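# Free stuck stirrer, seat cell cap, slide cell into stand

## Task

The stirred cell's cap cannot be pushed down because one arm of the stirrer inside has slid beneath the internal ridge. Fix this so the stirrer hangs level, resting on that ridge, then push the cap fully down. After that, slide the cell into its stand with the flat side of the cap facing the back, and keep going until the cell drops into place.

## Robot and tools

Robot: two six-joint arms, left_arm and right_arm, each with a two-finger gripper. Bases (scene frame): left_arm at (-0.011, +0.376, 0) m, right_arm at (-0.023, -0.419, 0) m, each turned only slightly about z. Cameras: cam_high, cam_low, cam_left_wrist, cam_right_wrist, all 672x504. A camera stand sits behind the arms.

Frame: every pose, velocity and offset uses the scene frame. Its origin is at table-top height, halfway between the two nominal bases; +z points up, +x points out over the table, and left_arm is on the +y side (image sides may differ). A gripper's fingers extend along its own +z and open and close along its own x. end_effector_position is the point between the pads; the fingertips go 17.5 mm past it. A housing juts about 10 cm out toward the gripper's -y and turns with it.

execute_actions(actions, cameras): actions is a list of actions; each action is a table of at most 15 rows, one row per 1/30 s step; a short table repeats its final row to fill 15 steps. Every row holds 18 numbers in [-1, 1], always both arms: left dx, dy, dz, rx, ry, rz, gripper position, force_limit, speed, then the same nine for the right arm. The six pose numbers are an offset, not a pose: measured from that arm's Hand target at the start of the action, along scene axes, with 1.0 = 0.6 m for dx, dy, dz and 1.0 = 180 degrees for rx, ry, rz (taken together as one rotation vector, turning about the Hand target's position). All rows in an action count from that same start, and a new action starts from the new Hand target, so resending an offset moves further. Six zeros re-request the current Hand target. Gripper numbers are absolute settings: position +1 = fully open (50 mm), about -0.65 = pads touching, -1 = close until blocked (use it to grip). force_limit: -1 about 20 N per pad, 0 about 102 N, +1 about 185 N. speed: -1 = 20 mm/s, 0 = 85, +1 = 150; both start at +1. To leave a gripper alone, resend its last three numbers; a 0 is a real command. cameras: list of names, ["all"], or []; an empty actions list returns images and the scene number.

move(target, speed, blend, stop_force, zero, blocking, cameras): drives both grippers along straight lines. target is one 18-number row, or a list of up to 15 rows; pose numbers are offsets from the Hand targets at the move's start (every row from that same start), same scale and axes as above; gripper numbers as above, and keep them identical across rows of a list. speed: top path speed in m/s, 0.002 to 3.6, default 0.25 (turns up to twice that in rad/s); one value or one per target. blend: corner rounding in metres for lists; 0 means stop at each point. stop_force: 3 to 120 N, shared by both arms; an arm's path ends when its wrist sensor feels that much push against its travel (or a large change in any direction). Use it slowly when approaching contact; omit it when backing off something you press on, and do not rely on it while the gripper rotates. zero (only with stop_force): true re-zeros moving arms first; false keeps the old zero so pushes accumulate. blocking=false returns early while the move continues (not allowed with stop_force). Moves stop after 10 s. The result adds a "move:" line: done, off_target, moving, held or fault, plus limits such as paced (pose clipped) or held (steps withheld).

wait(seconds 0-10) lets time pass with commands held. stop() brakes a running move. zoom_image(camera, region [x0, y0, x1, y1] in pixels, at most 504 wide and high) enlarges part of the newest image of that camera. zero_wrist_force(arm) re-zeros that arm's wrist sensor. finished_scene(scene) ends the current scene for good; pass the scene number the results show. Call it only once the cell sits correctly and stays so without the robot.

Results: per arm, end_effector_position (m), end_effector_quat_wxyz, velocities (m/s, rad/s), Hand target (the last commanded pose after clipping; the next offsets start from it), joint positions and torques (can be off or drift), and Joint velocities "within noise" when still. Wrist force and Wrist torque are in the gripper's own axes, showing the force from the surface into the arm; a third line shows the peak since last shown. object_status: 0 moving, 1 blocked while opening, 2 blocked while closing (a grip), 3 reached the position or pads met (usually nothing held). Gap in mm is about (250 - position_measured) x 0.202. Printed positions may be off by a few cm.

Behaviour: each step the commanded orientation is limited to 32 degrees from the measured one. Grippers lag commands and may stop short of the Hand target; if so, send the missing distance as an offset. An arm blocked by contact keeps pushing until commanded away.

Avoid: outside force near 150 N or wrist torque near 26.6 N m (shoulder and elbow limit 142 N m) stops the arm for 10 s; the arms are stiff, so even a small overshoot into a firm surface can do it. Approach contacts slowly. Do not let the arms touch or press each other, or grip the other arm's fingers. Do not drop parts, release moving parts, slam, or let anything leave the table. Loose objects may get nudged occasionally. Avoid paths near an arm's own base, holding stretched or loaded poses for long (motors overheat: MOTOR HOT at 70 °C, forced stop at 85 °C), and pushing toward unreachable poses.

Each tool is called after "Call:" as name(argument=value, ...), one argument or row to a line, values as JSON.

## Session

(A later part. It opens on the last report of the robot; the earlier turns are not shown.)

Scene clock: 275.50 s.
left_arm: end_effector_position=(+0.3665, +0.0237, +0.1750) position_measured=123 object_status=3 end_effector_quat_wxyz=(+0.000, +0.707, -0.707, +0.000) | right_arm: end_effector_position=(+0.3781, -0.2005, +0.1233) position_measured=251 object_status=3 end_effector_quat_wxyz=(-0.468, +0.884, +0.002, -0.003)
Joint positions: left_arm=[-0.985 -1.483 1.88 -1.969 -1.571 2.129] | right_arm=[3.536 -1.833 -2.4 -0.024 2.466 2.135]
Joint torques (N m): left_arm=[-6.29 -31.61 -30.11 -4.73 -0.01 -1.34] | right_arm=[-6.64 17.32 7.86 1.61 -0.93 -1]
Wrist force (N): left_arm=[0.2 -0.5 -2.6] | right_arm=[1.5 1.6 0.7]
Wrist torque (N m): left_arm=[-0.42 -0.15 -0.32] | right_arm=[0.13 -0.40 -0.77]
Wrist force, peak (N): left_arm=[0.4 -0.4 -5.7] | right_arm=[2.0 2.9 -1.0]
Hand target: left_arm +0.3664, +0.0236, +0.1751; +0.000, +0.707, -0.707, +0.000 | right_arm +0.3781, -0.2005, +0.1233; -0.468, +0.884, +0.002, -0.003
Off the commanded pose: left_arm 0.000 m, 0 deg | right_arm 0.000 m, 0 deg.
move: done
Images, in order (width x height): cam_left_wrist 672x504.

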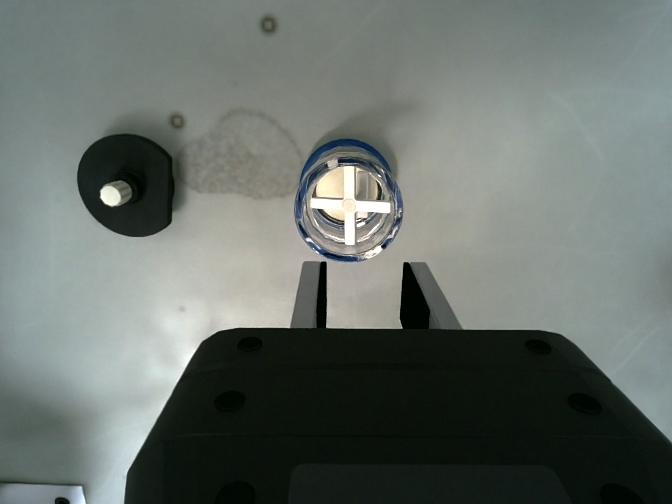

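Call:
move(
  target=[
    [0.0183,0.0453,0,0,0,0,0.2,-0.7,-1, 0,0,0,0,0,0,-1,-0.6,-1],
    [0.0183,0.0453,-0.13,0,0,0,0.2,-0.7,-1, 0,0,0,0,0,0,-1,-0.6,-1],
  ],
  speed=0.15,
)

Call:
move(
  target=[
    [0,0,-0.045,0,0,0,0.2,-0.7,-1, 0,0,0,0,0,0,-1,-0.6,-1],
  ],
  speed=0.01,
  stop_force=3,
  cameras=["cam_left_wrist","cam_low","cam_right_wrist"],
)

Call:
zoom_image(
  camera="cam_left_wrist",
  region=[200, 160, 460, 340],
)

Call:
zoom_image(
  camera="cam_low",
  region=[410, 220, 500, 310],
)

Scene clock: 279.23 s.
left_arm: end_effector_position=(+0.3774, +0.0508, +0.0971) position_measured=123 object_status=3 end_effector_quat_wxyz=(+0.000, +0.707, -0.707, +0.000) | right_arm: end_effector_position=(+0.3781, -0.2005, +0.1233) position_measured=251 object_status=3 end_effector_quat_wxyz=(-0.468, +0.884, +0.002, -0.003)
Joint positions: left_arm=[-0.936 -1.41 2.023 -2.185 -1.571 2.178] | right_arm=[3.536 -1.833 -2.4 -0.024 2.466 2.135]
Joint torques (N m): left_arm=[0.8 -35.45 -27.08 -4.25 -0.84 1.12] | right_arm=[-7 16.64 7.19 1.94 -0.9 -0.34]
Wrist force (N): left_arm=[-0.2 -0.7 -2.6] | right_arm=[1.4 1.9 0.7]
Wrist torque (N m): left_arm=[-0.43 -0.11 -0.16] | right_arm=[0.17 -0.40 -0.77]
Wrist force, peak (N): left_arm=[0.1 -0.7 -4.9] | right_arm=[2.0 1.8 0.9]
Hand target: left_arm +0.3774, +0.0508, +0.0971; +0.000, +0.707, -0.707, +0.000 | right_arm +0.3781, -0.2005, +0.1233; -0.468, +0.884, +0.002, -0.003
Off the commanded pose: left_arm 0.000 m, 0 deg | right_arm 0.000 m, 0 deg.
move: done

Scene clock: 282.20 s.
left_arm: end_effector_position=(+0.3774, +0.0508, +0.0781) position_measured=123 object_status=3 end_effector_quat_wxyz=(+0.000, +0.707, -0.707, +0.000) | right_arm: end_effector_position=(+0.3781, -0.2005, +0.1233) position_measured=251 object_status=3 end_effector_quat_wxyz=(-0.468, +0.884, +0.002, -0.003)
Joint positions: left_arm=[-0.936 -1.38 2.047 -2.238 -1.571 2.178] | right_arm=[3.536 -1.833 -2.4 -0.024 2.466 2.135]
Joint torques (N m): left_arm=[7.77 -43.93 -31.87 -1.41 -0.11 1.58] | right_arm=[-6.5 16.98 7.23 2.17 -0.81 0.3]
Wrist force (N): left_arm=[-0.1 -0.4 -2.5] | right_arm=[1.7 1.9 0.8]
Wrist torque (N m): left_arm=[-0.39 -0.12 -0.16] | right_arm=[0.17 -0.43 -0.77]
Wrist force, peak (N): left_arm=[-1.5 -0.3 -7.2] | right_arm=[1.9 1.8 0.9]
Hand target: left_arm +0.3774, +0.0508, +0.0781; +0.000, +0.707, -0.707, +0.000 (not the last commanded pose) | right_arm +0.3781, -0.2005, +0.1233; -0.468, +0.884, +0.002, -0.003
Off the commanded pose: left_arm 0.008 m, 0 deg | right_arm 0.000 m, 0 deg.
move: contact (left_arm)
Images, in order (width x height): cam_low 672x504, cam_left_wrist 672x504, cam_right_wrist 672x504.

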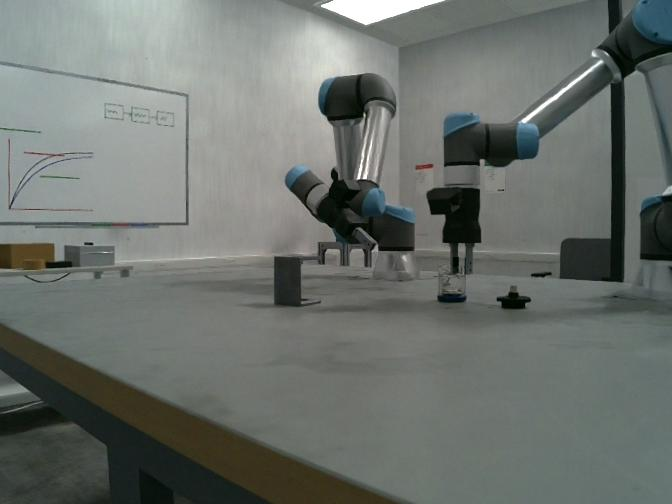

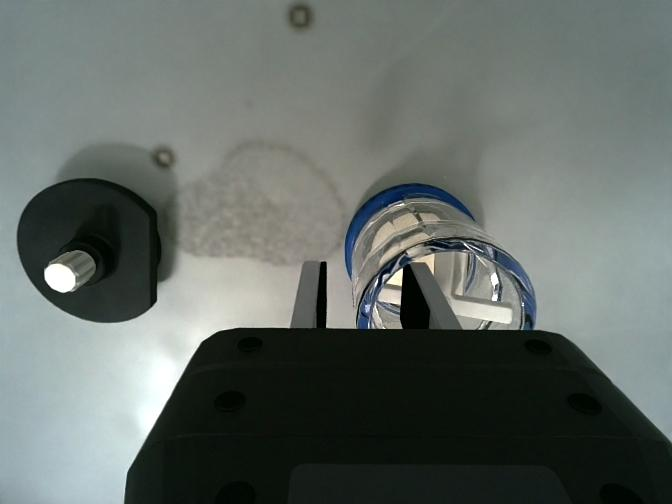

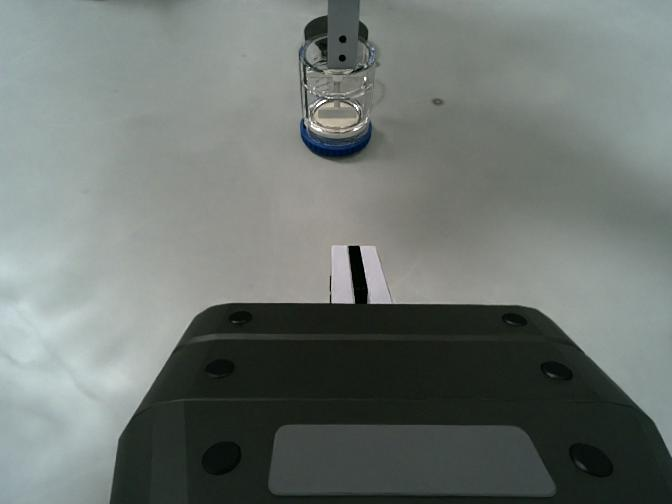

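Scaled by 1.938 from the camera's 672x504 image, which has a finer 960x720 frame.

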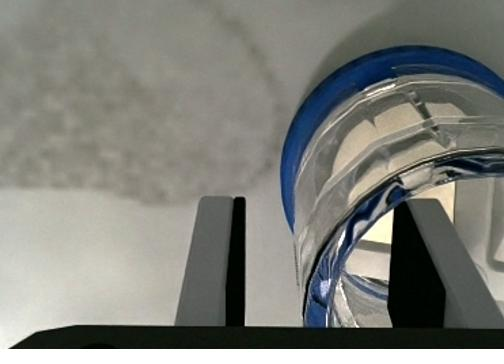

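Scaled by 5.600 from the camera's 672x504 image, which has a finer 960x720 frame.

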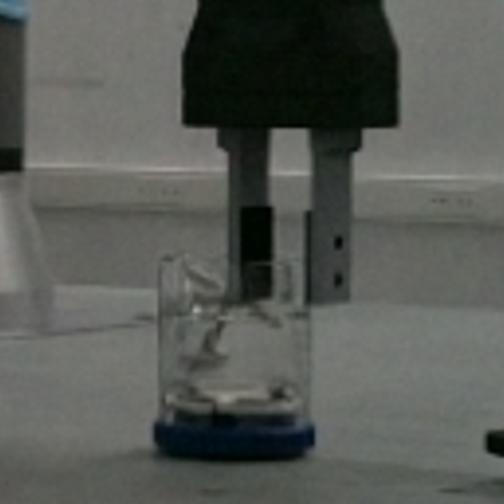

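Call:
move(
  target=[
    [0,0,0.001,0,0,0,0.2,-0.7,-1, 0,0,0,0,0,0,-1,-0.6,-1],
    [0,-0.01,0.001,0,0,0,0.2,-0.7,-1, 0,0,0,0,0,0,-1,-0.6,-1],
  ],
  speed=0.015,
  cameras=["cam_low"],
)

Call:
zoom_image(
  camera="cam_low",
  region=[410, 220, 500, 310],
)

Scene clock: 283.70 s.
left_arm: end_effector_position=(+0.3774, +0.0446, +0.0787) position_measured=123 object_status=3 end_effector_quat_wxyz=(+0.000, +0.707, -0.707, +0.000) | right_arm: end_effector_position=(+0.3781, -0.2005, +0.1233) position_measured=251 object_status=3 end_effector_quat_wxyz=(-0.468, +0.884, +0.002, -0.003)
Joint positions: left_arm=[-0.943 -1.372 2.035 -2.234 -1.571 2.171] | right_arm=[3.536 -1.833 -2.4 -0.024 2.466 2.135]
Joint torques (N m): left_arm=[0.82 -34.38 -18.54 -1.31 0.08 -0.35] | right_arm=[-7.09 17.2 7.38 2.44 -0.73 0.52]
Wrist force (N): left_arm=[-0.5 -0.5 -3.4] | right_arm=[1.7 1.8 0.9]
Wrist torque (N m): left_arm=[-0.40 -0.11 -0.16] | right_arm=[0.16 -0.44 -0.77]
Wrist force, peak (N): left_arm=[-1.1 -0.7 -3.5] | right_arm=[1.8 1.8 1.0]
Hand target: left_arm +0.3774, +0.0448, +0.0787; +0.000, +0.707, -0.707, +0.000 | right_arm +0.3781, -0.2005, +0.1233; -0.468, +0.884, +0.002, -0.003
Off the commanded pose: left_arm 0.000 m, 0 deg | right_arm 0.000 m, 0 deg.
move: done
Images, in order (width x height): cam_low 672x504.

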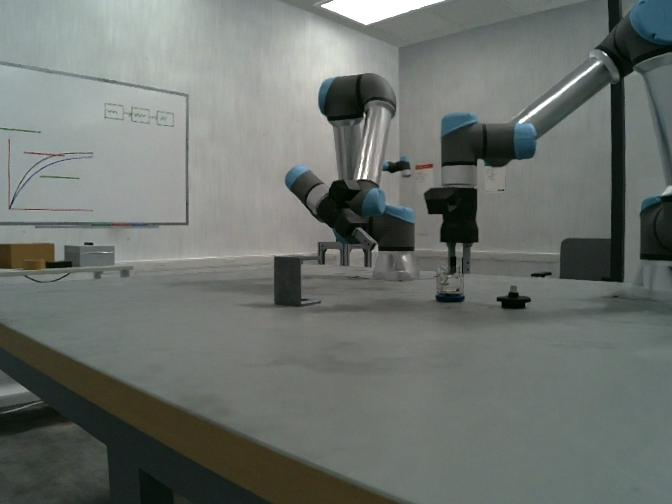

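Scaled by 5.600 from the camera's 672x504 image, which has a finer 960x720 frame.

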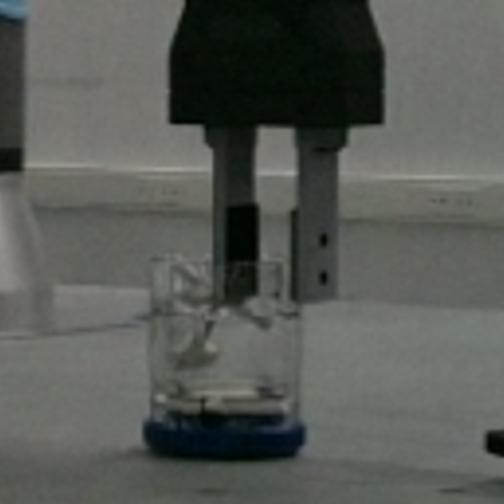

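Call:
move(
  target=[
    [0,0,0.06,0,0,0,0.2,-0.7,-1, 0,0,0,0,0,0,-1,-0.6,-1],
    [-0.018,-0.035,0.16,0,0,0,-1,-0.7,-1, 0,0,0,0,0,0,-1,-0.6,-1],
  ],
  speed=0.2,
  cameras=["cam_low","cam_left_wrist"],
)

Call:
zoom_image(
  camera="cam_low",
  region=[410, 220, 500, 310],
)

Call:
zoom_image(
  camera="cam_left_wrist",
  region=[240, 80, 440, 280],
)

Scene clock: 287.10 s.
left_arm: end_effector_position=(+0.3666, +0.0238, +0.1747) position_measured=251 object_status=0 end_effector_quat_wxyz=(+0.000, +0.707, -0.707, +0.000) | right_arm: end_effector_position=(+0.3781, -0.2005, +0.1233) position_measured=251 object_status=3 end_effector_quat_wxyz=(-0.468, +0.884, +0.002, -0.003)
Joint positions: left_arm=[-0.985 -1.483 1.881 -1.97 -1.571 2.129] | right_arm=[3.536 -1.833 -2.4 -0.024 2.466 2.135]
Joint torques (N m): left_arm=[9.81 -19.56 -32.66 -0.73 1.31 -0.86] | right_arm=[-6.86 17.83 7 2.82 -0.83 0.93]
Wrist force (N): left_arm=[0.2 -0.6 -2.7] | right_arm=[1.6 1.6 0.9]
Wrist torque (N m): left_arm=[-0.43 -0.15 -0.32] | right_arm=[0.12 -0.42 -0.76]
Wrist force, peak (N): left_arm=[1.1 0.0 -5.5] | right_arm=[2.0 1.7 0.8]
Hand target: left_arm +0.3666, +0.0238, +0.1747; +0.000, +0.707, -0.707, +0.000 | right_arm +0.3781, -0.2005, +0.1233; -0.468, +0.884, +0.002, -0.003
Off the commanded pose: left_arm 0.000 m, 0 deg | right_arm 0.000 m, 0 deg.
move: done
Images, in order (width x height): cam_low 672x504, cam_left_wrist 672x504.

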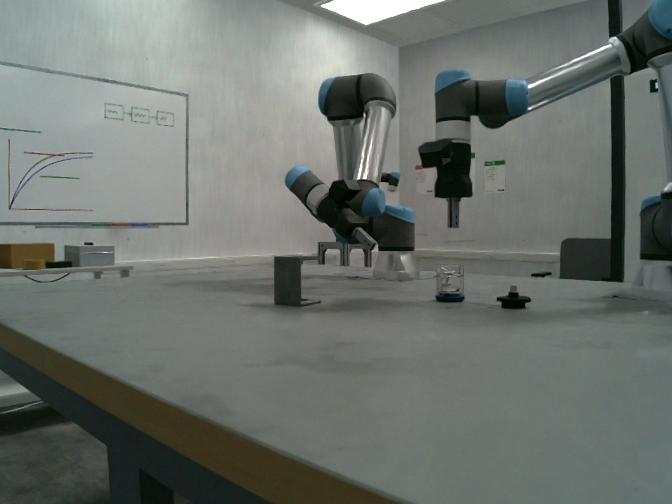

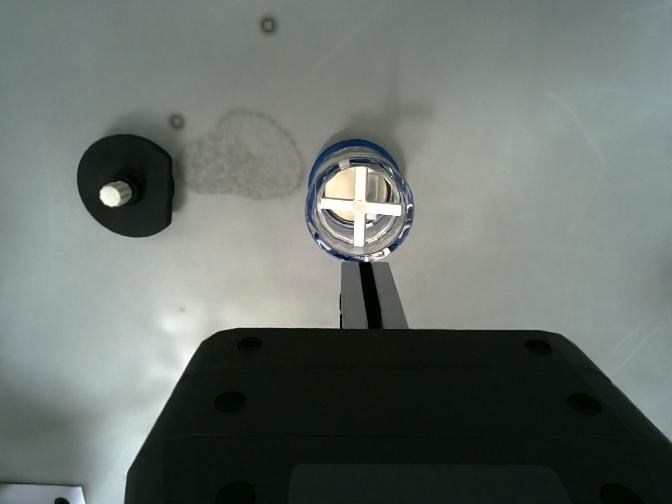

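Scaled by 5.600 from the camera's 672x504 image, which has a finer 960x720 frame.

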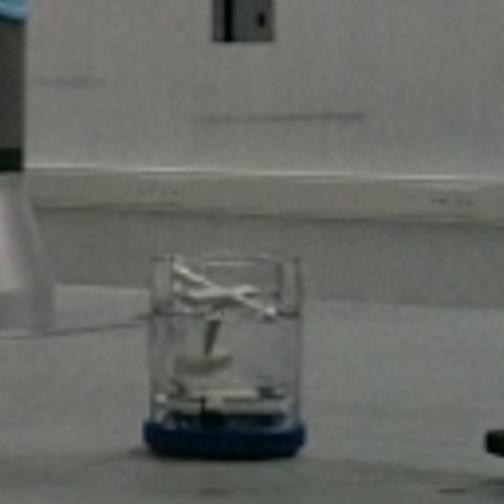

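Scaled by 2.520 from the camera's 672x504 image, which has a finer 960x720 frame.

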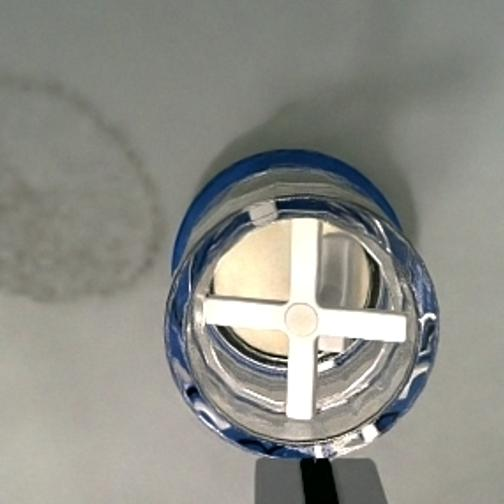

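Call:
move(
  target=[
    [0.0183,-0.0577,0,0,0,0,0.2,-0.7,-1, 0,0,0,0,0,0,-1,-0.6,-1],
    [0.0183,-0.0577,-0.12,0,0,0,0.2,-0.7,-1, 0,0,0,0,0,0,-1,-0.6,-1],
  ],
  speed=0.15,
)

Call:
move(
  target=[
    [0,0,-0.055,0,0,0,0.2,-0.7,-1, 0,0,0,0,0,0,-1,-0.6,-1],
  ],
  speed=0.01,
  stop_force=4,
  cameras=["cam_left_wrist","cam_low"],
)

Call:
zoom_image(
  camera="cam_low",
  region=[410, 220, 500, 310],
)

Scene clock: 290.10 s.
left_arm: end_effector_position=(+0.3776, -0.0108, +0.1027) position_measured=123 object_status=3 end_effector_quat_wxyz=(+0.000, +0.707, -0.707, +0.000) | right_arm: end_effector_position=(+0.3781, -0.2005, +0.1233) position_measured=251 object_status=3 end_effector_quat_wxyz=(-0.468, +0.884, +0.002, -0.003)
Joint positions: left_arm=[-1.002 -1.327 1.901 -2.146 -1.571 2.112] | right_arm=[3.536 -1.833 -2.4 -0.024 2.466 2.135]
Joint torques (N m): left_arm=[7.88 -42.16 -28.52 -3.95 -0.47 1.62] | right_arm=[-6.38 17.04 7.52 3.09 -0.61 0.97]
Wrist force (N): left_arm=[0.1 -0.7 -2.7] | right_arm=[1.7 1.7 0.8]
Wrist torque (N m): left_arm=[-0.46 -0.15 -0.22] | right_arm=[0.14 -0.45 -0.76]
Wrist force, peak (N): left_arm=[0.1 -0.6 -5.0] | right_arm=[1.9 1.8 0.9]
Hand target: left_arm +0.3776, -0.0109, +0.1027; +0.000, +0.707, -0.707, +0.000 | right_arm +0.3781, -0.2005, +0.1233; -0.468, +0.884, +0.002, -0.003
Off the commanded pose: left_arm 0.000 m, 0 deg | right_arm 0.000 m, 0 deg.
move: done

Scene clock: 292.83 s.
left_arm: end_effector_position=(+0.3776, -0.0109, +0.0864) position_measured=123 object_status=3 end_effector_quat_wxyz=(+0.000, +0.707, -0.707, +0.000) | right_arm: end_effector_position=(+0.3781, -0.2005, +0.1233) position_measured=251 object_status=3 end_effector_quat_wxyz=(-0.468, +0.884, +0.002, -0.003)
Joint positions: left_arm=[-1.002 -1.304 1.921 -2.189 -1.571 2.112] | right_arm=[3.536 -1.833 -2.4 -0.024 2.466 2.135]
Joint torques (N m): left_arm=[5.09 -46.12 -30.04 -0.54 -0.02 1.18] | right_arm=[-6.79 17.61 7.02 3.38 -0.66 0.96]
Wrist force (N): left_arm=[-0.2 -0.1 -6.6] | right_arm=[1.7 1.8 0.9]
Wrist torque (N m): left_arm=[-0.52 -0.15 -0.23] | right_arm=[0.16 -0.43 -0.77]
Wrist force, peak (N): left_arm=[0.6 0.7 -11.9] | right_arm=[1.8 1.8 1.2]
Hand target: left_arm +0.3776, -0.0109, +0.0864; +0.000, +0.707, -0.707, +0.000 (not the last commanded pose) | right_arm +0.3781, -0.2005, +0.1233; -0.468, +0.884, +0.002, -0.003
Off the commanded pose: left_arm 0.017 m, 0 deg | right_arm 0.000 m, 0 deg.
move: contact (left_arm)
Images, in order (width x height): cam_low 672x504, cam_left_wrist 672x504.

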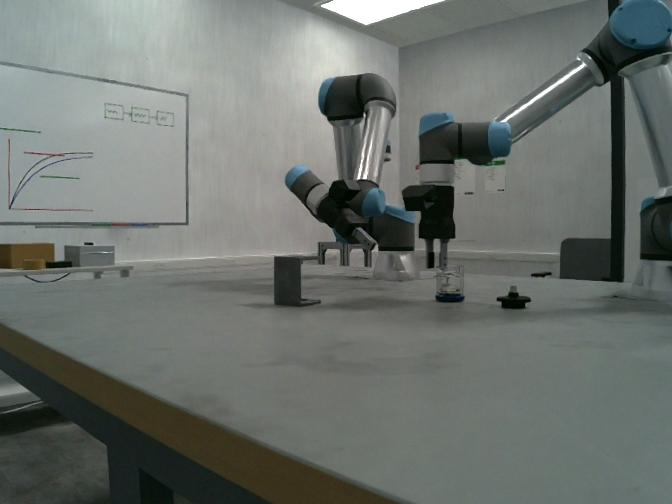

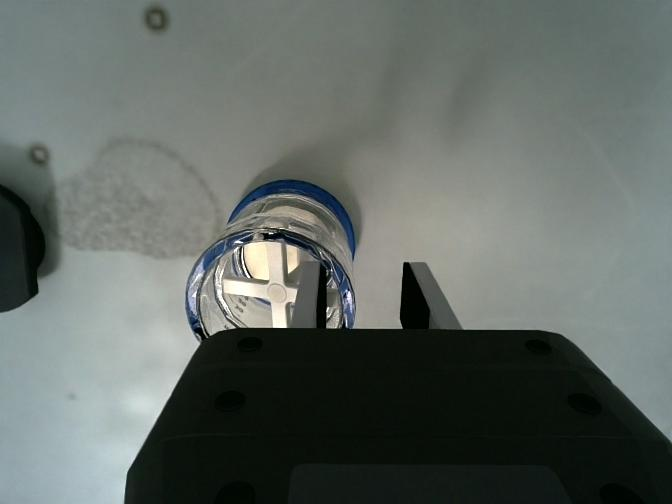

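Scaled by 5.600 from the camera's 672x504 image, which has a finer 960x720 frame.

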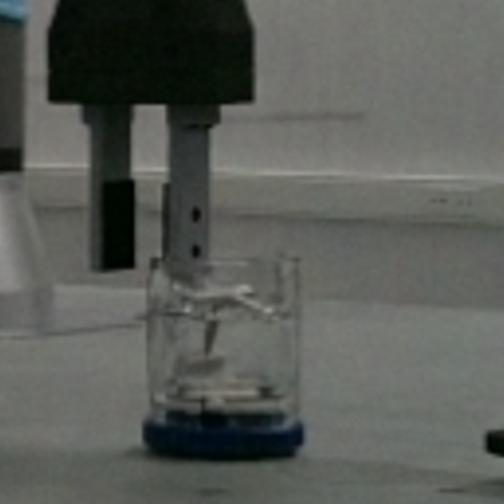

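Call:
move(
  target=[
    [0,-0.007,-0.001,0,0,0,0.2,-0.7,-1, 0,0,0,0,0,0,-1,-0.6,-1],
    [0,-0.007,-0.006,0,0,0,0.2,-0.7,-1, 0,0,0,0,0,0,-1,-0.6,-1],
  ],
  speed=0.01,
  stop_force=10,
  cameras=["cam_left_wrist","cam_low"],
)

Call:
zoom_image(
  camera="cam_low",
  region=[410, 220, 500, 310],
)

Scene clock: 294.63 s.
left_arm: end_effector_position=(+0.3776, -0.0151, +0.0856) position_measured=123 object_status=3 end_effector_quat_wxyz=(+0.000, +0.707, -0.707, +0.000) | right_arm: end_effector_position=(+0.3781, -0.2005, +0.1233) position_measured=251 object_status=3 end_effector_quat_wxyz=(-0.468, +0.884, +0.002, -0.003)
Joint positions: left_arm=[-1.006 -1.296 1.914 -2.188 -1.571 2.108] | right_arm=[3.536 -1.833 -2.4 -0.024 2.466 2.135]
Joint torques (N m): left_arm=[7.48 -41.62 -25.58 -0.42 0.59 1.47] | right_arm=[-7.47 17.1 7.67 3.66 -0.7 0.92]
Wrist force (N): left_arm=[0.9 -0.7 -15.3] | right_arm=[1.6 1.7 1.1]
Wrist torque (N m): left_arm=[-0.50 -0.31 -0.18] | right_arm=[0.14 -0.44 -0.76]
Wrist force, peak (N): left_arm=[1.3 -0.7 -20.3] | right_arm=[1.9 1.8 1.1]
Hand target: left_arm +0.3776, -0.0151, +0.0856; +0.000, +0.707, -0.707, +0.000 (not the last commanded pose) | right_arm +0.3781, -0.2005, +0.1233; -0.468, +0.884, +0.002, -0.003
Off the commanded pose: left_arm 0.003 m, 0 deg | right_arm 0.000 m, 0 deg.
move: contact (left_arm); path passed 1 of 2 targets
Images, in order (width x height): cam_low 672x504, cam_left_wrist 672x504.

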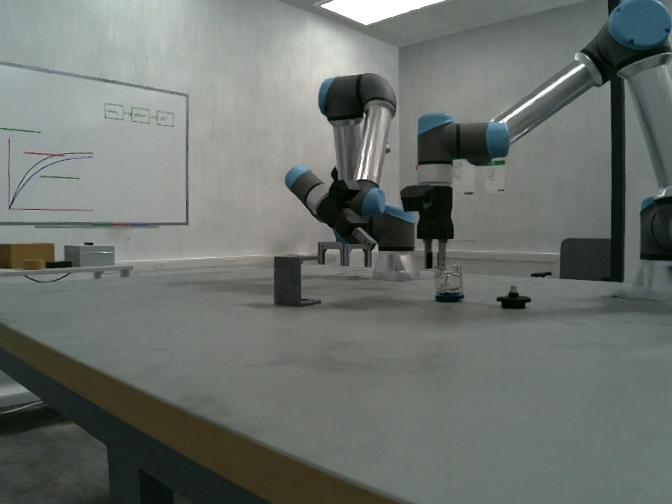

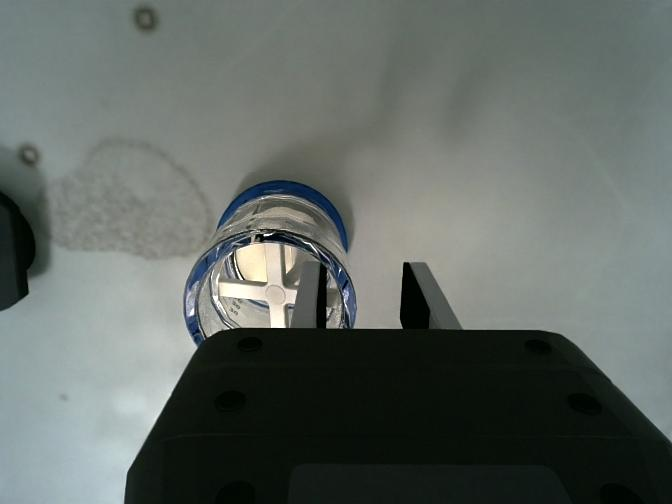

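Scaled by 5.600 from the camera's 672x504 image, which has a finer 960x720 frame.

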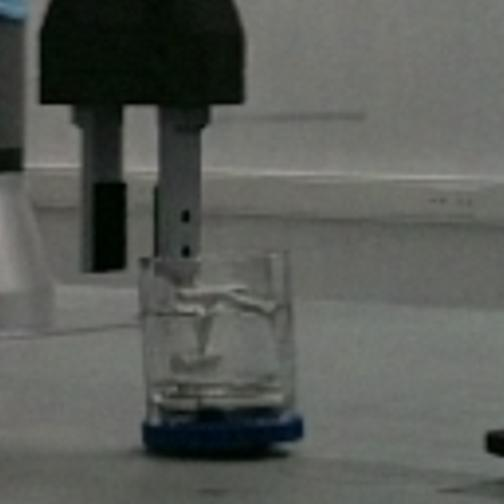

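Call:
move(
  target=[
    [0,0.004,0.005,0,0,0,0.2,-0.7,-1, 0,0,0,0,0,0,-1,-0.6,-1],
    [0,0.03,0.16,0,0,0,0.2,-0.7,-1, 0,0,0,0,0,0,-1,-0.6,-1],
    [0,0.035,0.16,0,0,0.5,-0.35,-0.7,-1, 0,0,0,0,0,0,-1,-0.6,-1],
  ],
  speed=0.25,
  cameras=["cam_left_wrist","cam_low"],
)

Call:
zoom_image(
  camera="cam_left_wrist",
  region=[240, 100, 480, 340],
)

Call:
zoom_image(
  camera="cam_low",
  region=[410, 220, 500, 310],
)

Scene clock: 301.67 s.
left_arm: end_effector_position=(+0.3776, +0.0059, +0.1816) position_measured=205 object_status=0 end_effector_quat_wxyz=(+0.000, +1.000, +0.000, +0.000) | right_arm: end_effector_position=(+0.3781, -0.2005, +0.1233) position_measured=251 object_status=3 end_effector_quat_wxyz=(-0.468, +0.884, +0.002, -0.003)
Joint positions: left_arm=[-0.985 -1.441 1.816 -1.945 -1.57 0.558] | right_arm=[3.536 -1.833 -2.4 -0.024 2.466 2.135]
Joint torques (N m): left_arm=[-8.15 -39.86 -15.75 -1.8 -1.14 -1.51] | right_arm=[-6.4 17.35 7.61 4.53 -0.65 0.95]
Wrist force (N): left_arm=[0.1 -0.8 -2.7] | right_arm=[1.8 1.8 1.0]
Wrist torque (N m): left_arm=[-0.45 -0.16 -0.27] | right_arm=[0.15 -0.45 -0.77]
Wrist force, peak (N): left_arm=[1.1 -0.7 -15.7] | right_arm=[1.9 1.9 0.8]
Hand target: left_arm +0.3776, +0.0059, +0.1816; +0.000, +1.000, +0.000, +0.000 | right_arm +0.3781, -0.2005, +0.1233; -0.468, +0.884, +0.002, -0.003
Off the commanded pose: left_arm 0.000 m, 0 deg | right_arm 0.000 m, 0 deg.
move: done
Images, in order (width x height): cam_low 672x504, cam_left_wrist 672x504.

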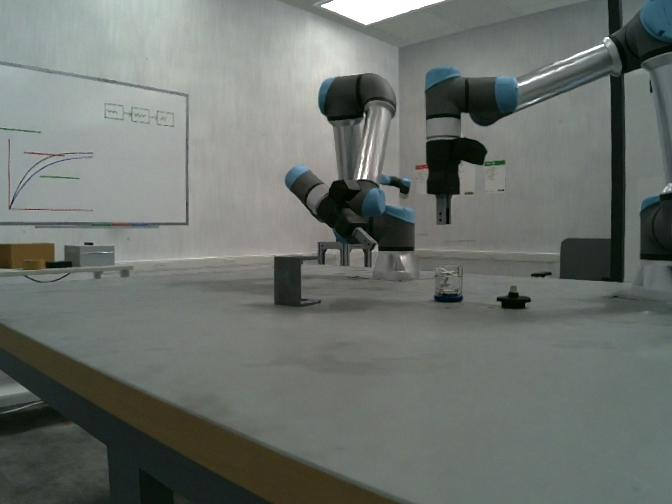

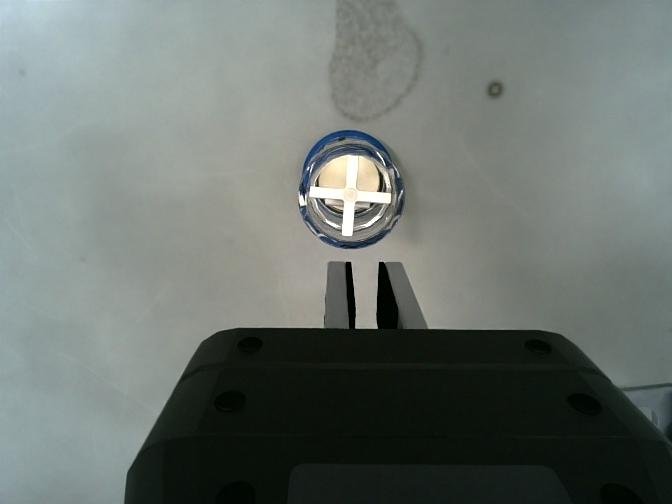

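Scaled by 2.100 from the camera's 672x504 image, which has a finer 960x720 frame.

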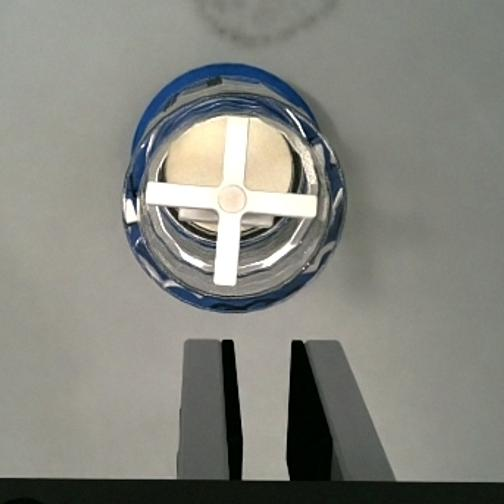

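Scaled by 5.600 from the camera's 672x504 image, which has a finer 960x720 frame.

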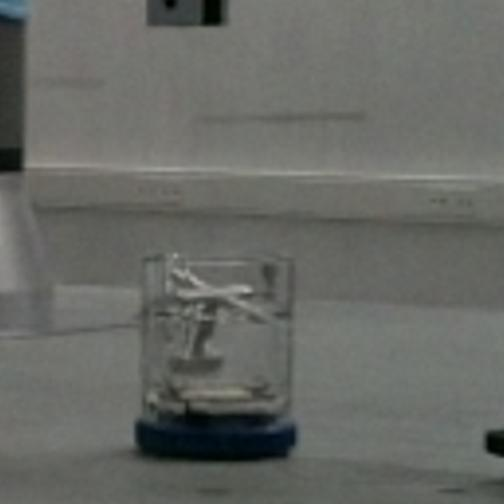

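Call:
move(
  target=[
    [-0.0043,0.0118,-0.1,0,0,0,-0.22,-0.7,-1, 0,0,0,0,0,0,-1,-0.6,-1],
  ],
  speed=0.2,
)

Call:
move(
  target=[
    [0,0,-0.0668,0,0,0,-0.22,-0.7,-1, 0,0,0,0,0,0,-1,-0.6,-1],
  ],
  speed=0.015,
  stop_force=3,
  cameras=["cam_left_wrist","cam_low"],
)

Call:
zoom_image(
  camera="cam_left_wrist",
  region=[240, 130, 480, 340],
)

Call:
zoom_image(
  camera="cam_low",
  region=[410, 220, 500, 310],
)

Scene clock: 303.70 s.
left_arm: end_effector_position=(+0.3750, +0.0130, +0.1215) position_measured=186 object_status=3 end_effector_quat_wxyz=(+0.000, +1.000, +0.000, +0.000) | right_arm: end_effector_position=(+0.3781, -0.2005, +0.1233) position_measured=251 object_status=3 end_effector_quat_wxyz=(-0.468, +0.884, +0.002, -0.003)
Joint positions: left_arm=[-0.982 -1.392 1.927 -2.106 -1.57 0.561] | right_arm=[3.536 -1.833 -2.4 -0.024 2.466 2.135]
Joint torques (N m): left_arm=[5.02 -43.15 -26.45 -3.37 0.6 0.16] | right_arm=[-6.59 17.96 7.68 4.66 -0.7 0.88]
Wrist force (N): left_arm=[0.2 -0.8 -2.5] | right_arm=[1.7 1.6 1.0]
Wrist torque (N m): left_arm=[-0.47 -0.19 -0.29] | right_arm=[0.12 -0.45 -0.77]
Wrist force, peak (N): left_arm=[-0.2 -0.4 -4.8] | right_arm=[1.9 1.8 0.9]
Hand target: left_arm +0.3750, +0.0130, +0.1216; +0.000, +1.000, +0.000, +0.000 | right_arm +0.3781, -0.2005, +0.1233; -0.468, +0.884, +0.002, -0.003
Off the commanded pose: left_arm 0.000 m, 0 deg | right_arm 0.000 m, 0 deg.
move: done

Scene clock: 307.00 s.
left_arm: end_effector_position=(+0.3750, +0.0130, +0.0813) position_measured=186 object_status=3 end_effector_quat_wxyz=(+0.000, +1.000, +0.000, +0.000) | right_arm: end_effector_position=(+0.3781, -0.2005, +0.1233) position_measured=251 object_status=3 end_effector_quat_wxyz=(-0.468, +0.884, +0.002, -0.003)
Joint positions: left_arm=[-0.982 -1.335 1.979 -2.215 -1.57 0.561] | right_arm=[3.536 -1.833 -2.4 -0.024 2.466 2.135]
Joint torques (N m): left_arm=[-7.14 -32.05 -13.2 -1.63 1.37 -1.52] | right_arm=[-7.44 17.75 7.71 5.11 -0.55 0.91]
Wrist force (N): left_arm=[-0.8 -1.2 -6.5] | right_arm=[1.9 1.7 1.0]
Wrist torque (N m): left_arm=[-0.42 -0.14 -0.32] | right_arm=[0.15 -0.47 -0.76]
Wrist force, peak (N): left_arm=[-0.9 -1.1 -6.8] | right_arm=[1.8 1.8 1.0]
Hand target: left_arm +0.3750, +0.0130, +0.0814; +0.000, +1.000, +0.000, +0.000 | right_arm +0.3781, -0.2005, +0.1233; -0.468, +0.884, +0.002, -0.003
Off the commanded pose: left_arm 0.000 m, 0 deg | right_arm 0.000 m, 0 deg.
move: contact (left_arm)
Images, in order (width x height): cam_low 672x504, cam_left_wrist 672x504.

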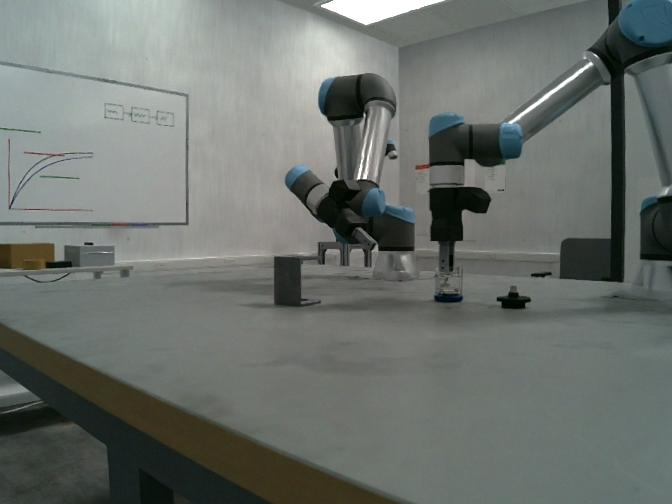

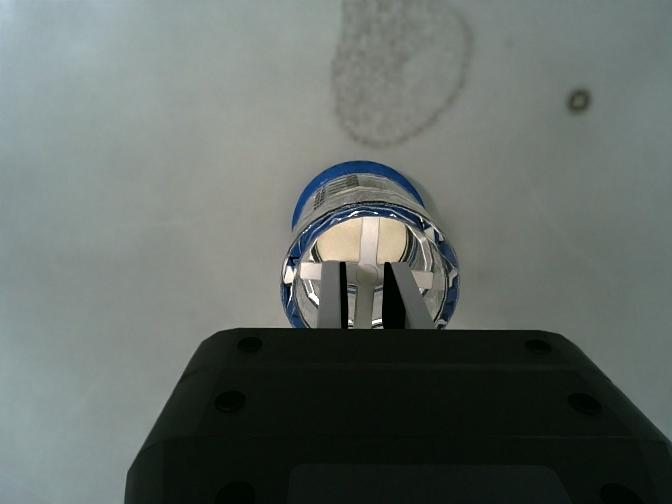

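Scaled by 2.100 from the camera's 672x504 image, which has a finer 960x720 frame.

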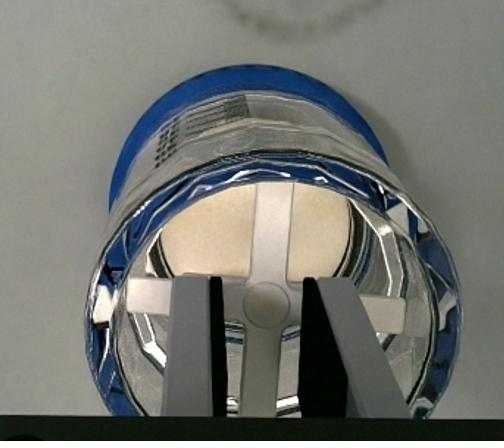

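Scaled by 5.600 from the camera's 672x504 image, which has a finer 960x720 frame.

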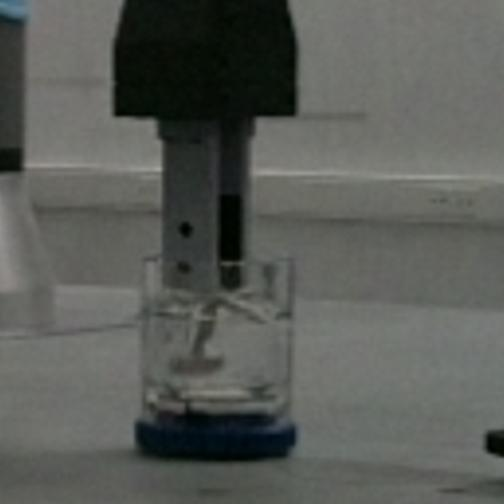

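Call:
move(
  target=[
    [0,0,0.0003,0,0,0,-1,-0.9,-1, 0,0,0,0,0,0,-1,-0.6,-1],
  ],
)

Call:
move(
  target=[
    [0,-0.004,0.003,0,0,0,-1,-0.9,-1, 0,0,0,0,0,0,-1,-0.6,-1],
    [0,-0.005,0.035,0,0,0,-1,-0.9,-1, 0,0,0,0,0,0,-1,-0.6,-1],
  ],
  speed=0.03,
  cameras=["cam_left_wrist","cam_low"],
)

Call:
zoom_image(
  camera="cam_low",
  region=[410, 220, 500, 310],
)

Scene clock: 308.10 s.
left_arm: end_effector_position=(+0.3750, +0.0130, +0.0815) position_measured=224 object_status=2 end_effector_quat_wxyz=(+0.000, +1.000, +0.000, +0.000) | right_arm: end_effector_position=(+0.3781, -0.2005, +0.1233) position_measured=251 object_status=3 end_effector_quat_wxyz=(-0.468, +0.884, +0.002, -0.003)
Joint positions: left_arm=[-0.982 -1.336 1.979 -2.214 -1.57 0.561] | right_arm=[3.536 -1.833 -2.4 -0.024 2.466 2.135]
Joint torques (N m): left_arm=[-7.56 -46.29 -32.27 -0.9 1.44 -1.4] | right_arm=[-7.29 17.92 7.57 5.11 -0.55 0.91]
Wrist force (N): left_arm=[-0.3 -0.6 -2.6] | right_arm=[1.7 1.6 1.0]
Wrist torque (N m): left_arm=[-0.43 -0.08 -0.32] | right_arm=[0.12 -0.43 -0.77]
Wrist force, peak (N): left_arm=[-1.1 -1.2 -6.8] | right_arm=[2.0 1.7 1.0]
Hand target: left_arm +0.3750, +0.0130, +0.0816; +0.000, +1.000, +0.000, +0.000 | right_arm +0.3781, -0.2005, +0.1233; -0.468, +0.884, +0.002, -0.003
Off the commanded pose: left_arm 0.000 m, 0 deg | right_arm 0.000 m, 0 deg.
move: done

Scene clock: 309.57 s.
left_arm: end_effector_position=(+0.3751, +0.0099, +0.1028) position_measured=224 object_status=2 end_effector_quat_wxyz=(+0.000, +1.000, +0.000, +0.000) end_effector_velocity=(+0.000, -0.001, -0.001) end_effector_angular_velocity=(-0.001, -0.001, +0.000) | right_arm: end_effector_position=(+0.3781, -0.2005, +0.1233) position_measured=251 object_status=3 end_effector_quat_wxyz=(-0.468, +0.884, +0.002, -0.003)
Joint positions: left_arm=[-0.986 -1.362 1.947 -2.156 -1.57 0.558] | right_arm=[3.536 -1.833 -2.4 -0.024 2.466 2.135]
Joint velocities: left_arm=[0 0.002 0.001 -0.005 0 -0.001] | right_arm=[within noise]
Joint torques (N m): left_arm=[-7.77 -24.89 -11.32 -5.08 1.08 -1.41] | right_arm=[-6.87 17.78 7.94 5.16 -0.5 0.92]
Wrist force (N): left_arm=[0.1 -0.6 -0.9] | right_arm=[1.6 1.9 0.8]
Wrist torque (N m): left_arm=[-0.46 -0.15 -0.16] | right_arm=[0.17 -0.43 -0.76]
Wrist force, peak (N): left_arm=[0.1 -0.6 -2.8] | right_arm=[1.8 1.9 1.0]
Hand target: left_arm +0.3750, +0.0100, +0.1026; +0.000, +1.000, +0.000, +0.000 | right_arm +0.3781, -0.2005, +0.1233; -0.468, +0.884, +0.002, -0.003
Off the commanded pose: left_arm 0.000 m, 0 deg | right_arm 0.000 m, 0 deg.
move: done
Images, in order (width x height): cam_low 672x504, cam_left_wrist 672x504.

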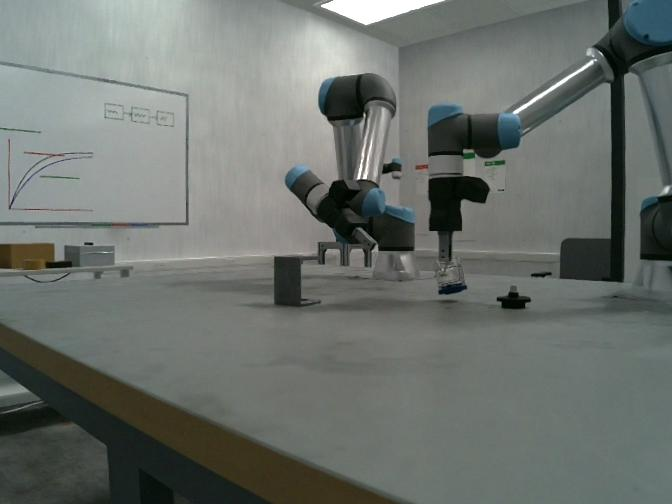

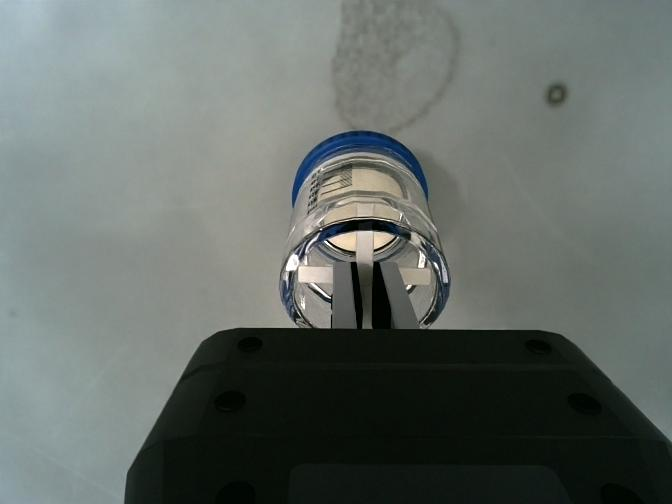

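Scaled by 5.600 from the camera's 672x504 image, which has a finer 960x720 frame.

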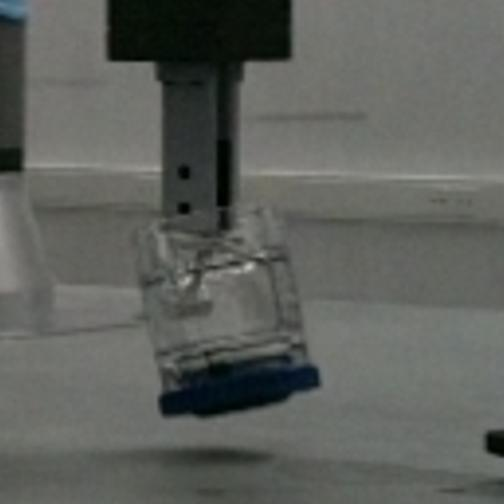

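Call:
move(
  target=[
    [0,0.003,-0.0345,0,0,0,-1,-0.9,-1, 0,0.15,0,0,0,0,-1,-0.6,-1],
  ],
  speed=0.1,
)

Call:
move(
  target=[
    [0,0,0,0,0,0,-1,-0.9,-1, 0,0.05,-0.1,0,0,0,-1,-0.6,-1],
  ],
  speed=0.1,
)

Call:
move(
  target=[
    [0,0,0,0,0,0,-1,-0.9,-1, 0,0.133,0,0,0,0,-1,-0.6,-1],
  ],
  speed=0.02,
  stop_force=4,
  cameras=["cam_left_wrist","cam_low","cam_right_wrist"],
)

Call:
zoom_image(
  camera="cam_low",
  region=[410, 220, 500, 310],
)

Scene clock: 311.37 s.
left_arm: end_effector_position=(+0.3750, +0.0118, +0.0819) position_measured=224 object_status=2 end_effector_quat_wxyz=(+0.000, +1.000, +0.000, +0.000) | right_arm: end_effector_position=(+0.3781, -0.1105, +0.1232) position_measured=251 object_status=3 end_effector_quat_wxyz=(-0.468, +0.884, +0.002, -0.003)
Joint positions: left_arm=[-0.984 -1.334 1.976 -2.213 -1.57 0.56] | right_arm=[3.746 -1.918 -2.35 0.211 2.354 2.402]
Joint torques (N m): left_arm=[2.41 -11.32 -4.63 1.88 0.09 1.2] | right_arm=[0.56 32.17 7.05 2.03 3.87 -0.17]
Wrist force (N): left_arm=[-0.9 -8.6 -52.2] | right_arm=[1.4 1.5 0.9]
Wrist torque (N m): left_arm=[-0.14 -0.15 -0.32] | right_arm=[0.07 -0.40 -0.71]
Wrist force, peak (N): left_arm=[-0.9 -8.6 -52.2] | right_arm=[1.7 2.9 -0.5]
Hand target: left_arm +0.3750, +0.0118, +0.0819; +0.000, +1.000, +0.000, +0.000 | right_arm +0.3781, -0.1105, +0.1233; -0.468, +0.884, +0.002, -0.003
Off the commanded pose: left_arm 0.000 m, 0 deg | right_arm 0.000 m, 0 deg.
move: done

Scene clock: 312.50 s.
left_arm: end_effector_position=(+0.3750, +0.0118, +0.0819) position_measured=224 object_status=2 end_effector_quat_wxyz=(+0.000, +1.000, +0.000, +0.000) | right_arm: end_effector_position=(+0.3781, -0.0805, +0.0633) position_measured=251 object_status=3 end_effector_quat_wxyz=(-0.468, +0.884, +0.002, -0.003)
Joint positions: left_arm=[-0.984 -1.334 1.976 -2.213 -1.57 0.56] | right_arm=[3.809 -2.126 -2.328 0.443 2.315 2.47]
Joint torques (N m): left_arm=[-8.92 -3.06 -12.57 2.02 -1.59 -0.34] | right_arm=[-9.41 24.29 2.17 3.67 3.82 -1.53]
Wrist force (N): left_arm=[-0.6 -8.5 -52.3] | right_arm=[1.7 1.7 0.9]
Wrist torque (N m): left_arm=[-0.11 -0.17 -0.32] | right_arm=[0.09 -0.42 -0.80]
Wrist force, peak (N): left_arm=[-0.6 -8.9 -52.7] | right_arm=[1.6 2.6 2.5]
Hand target: left_arm +0.3750, +0.0118, +0.0819; +0.000, +1.000, +0.000, +0.000 | right_arm +0.3781, -0.0805, +0.0633; -0.468, +0.884, +0.002, -0.003
Off the commanded pose: left_arm 0.000 m, 0 deg | right_arm 0.000 m, 0 deg.
move: done

Scene clock: 315.90 s.
left_arm: end_effector_position=(+0.3750, +0.0118, +0.0818) position_measured=224 object_status=2 end_effector_quat_wxyz=(+0.000, +1.000, +0.000, +0.000) | right_arm: end_effector_position=(+0.3781, -0.0287, +0.0633) position_measured=251 object_status=3 end_effector_quat_wxyz=(-0.468, +0.884, +0.002, -0.003)
Joint positions: left_arm=[-0.984 -1.334 1.976 -2.213 -1.57 0.56] | right_arm=[3.908 -2.16 -2.265 0.478 2.248 2.567]
Joint torques (N m): left_arm=[-9.72 0.19 -13.6 -3.09 -1.99 -1.35] | right_arm=[-7.65 39.27 3.42 1.6 4.08 0.39]
Wrist force (N): left_arm=[-1.2 -12.7 -53.7] | right_arm=[2.0 3.1 -1.7]
Wrist torque (N m): left_arm=[-0.14 -0.17 -0.30] | right_arm=[0.11 -0.33 -0.71]
Wrist force, peak (N): left_arm=[-0.2 -21.9 -55.6] | right_arm=[1.3 5.1 -12.2]
Hand target: left_arm +0.3750, +0.0118, +0.0819; +0.000, +1.000, +0.000, +0.000 | right_arm +0.3781, -0.0287, +0.0633; -0.468, +0.884, +0.002, -0.003 (not the last commanded pose)
Off the commanded pose: left_arm 0.000 m, 0 deg | right_arm 0.028 m, 0 deg.
move: contact (right_arm)
Images, in order (width x height): cam_low 672x504, cam_left_wrist 672x504, cam_right_wrist 672x504.

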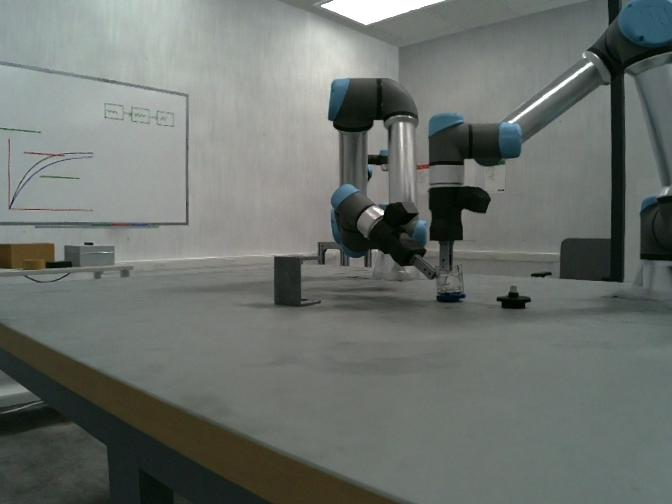

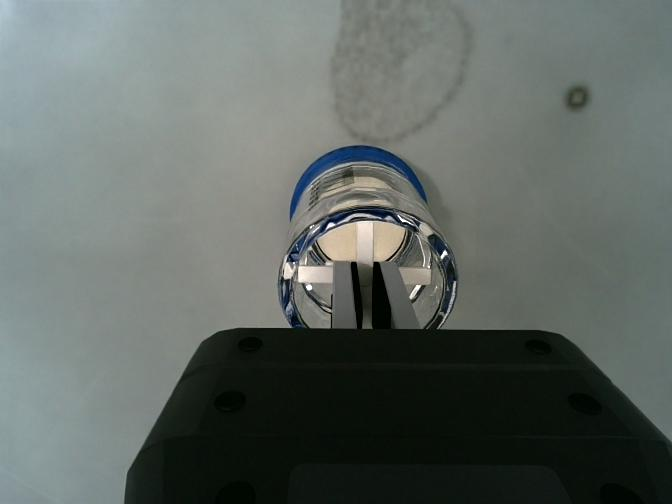

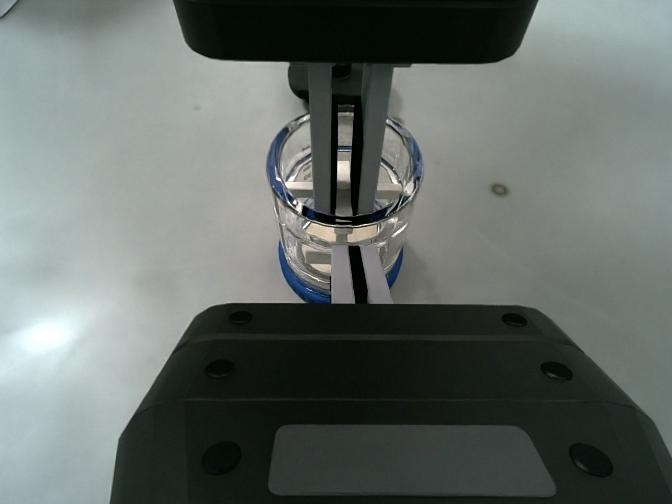

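Scaled by 5.600 from the camera's 672x504 image, which has a finer 960x720 frame.

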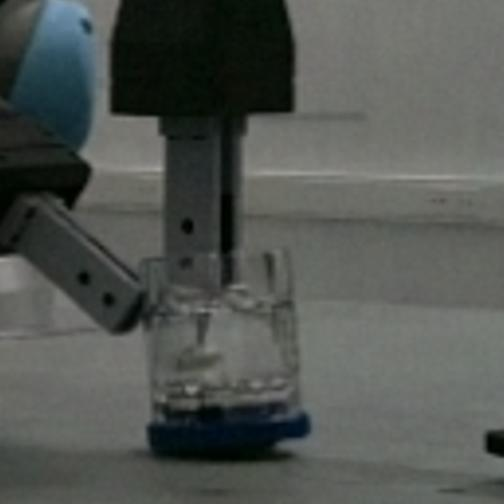

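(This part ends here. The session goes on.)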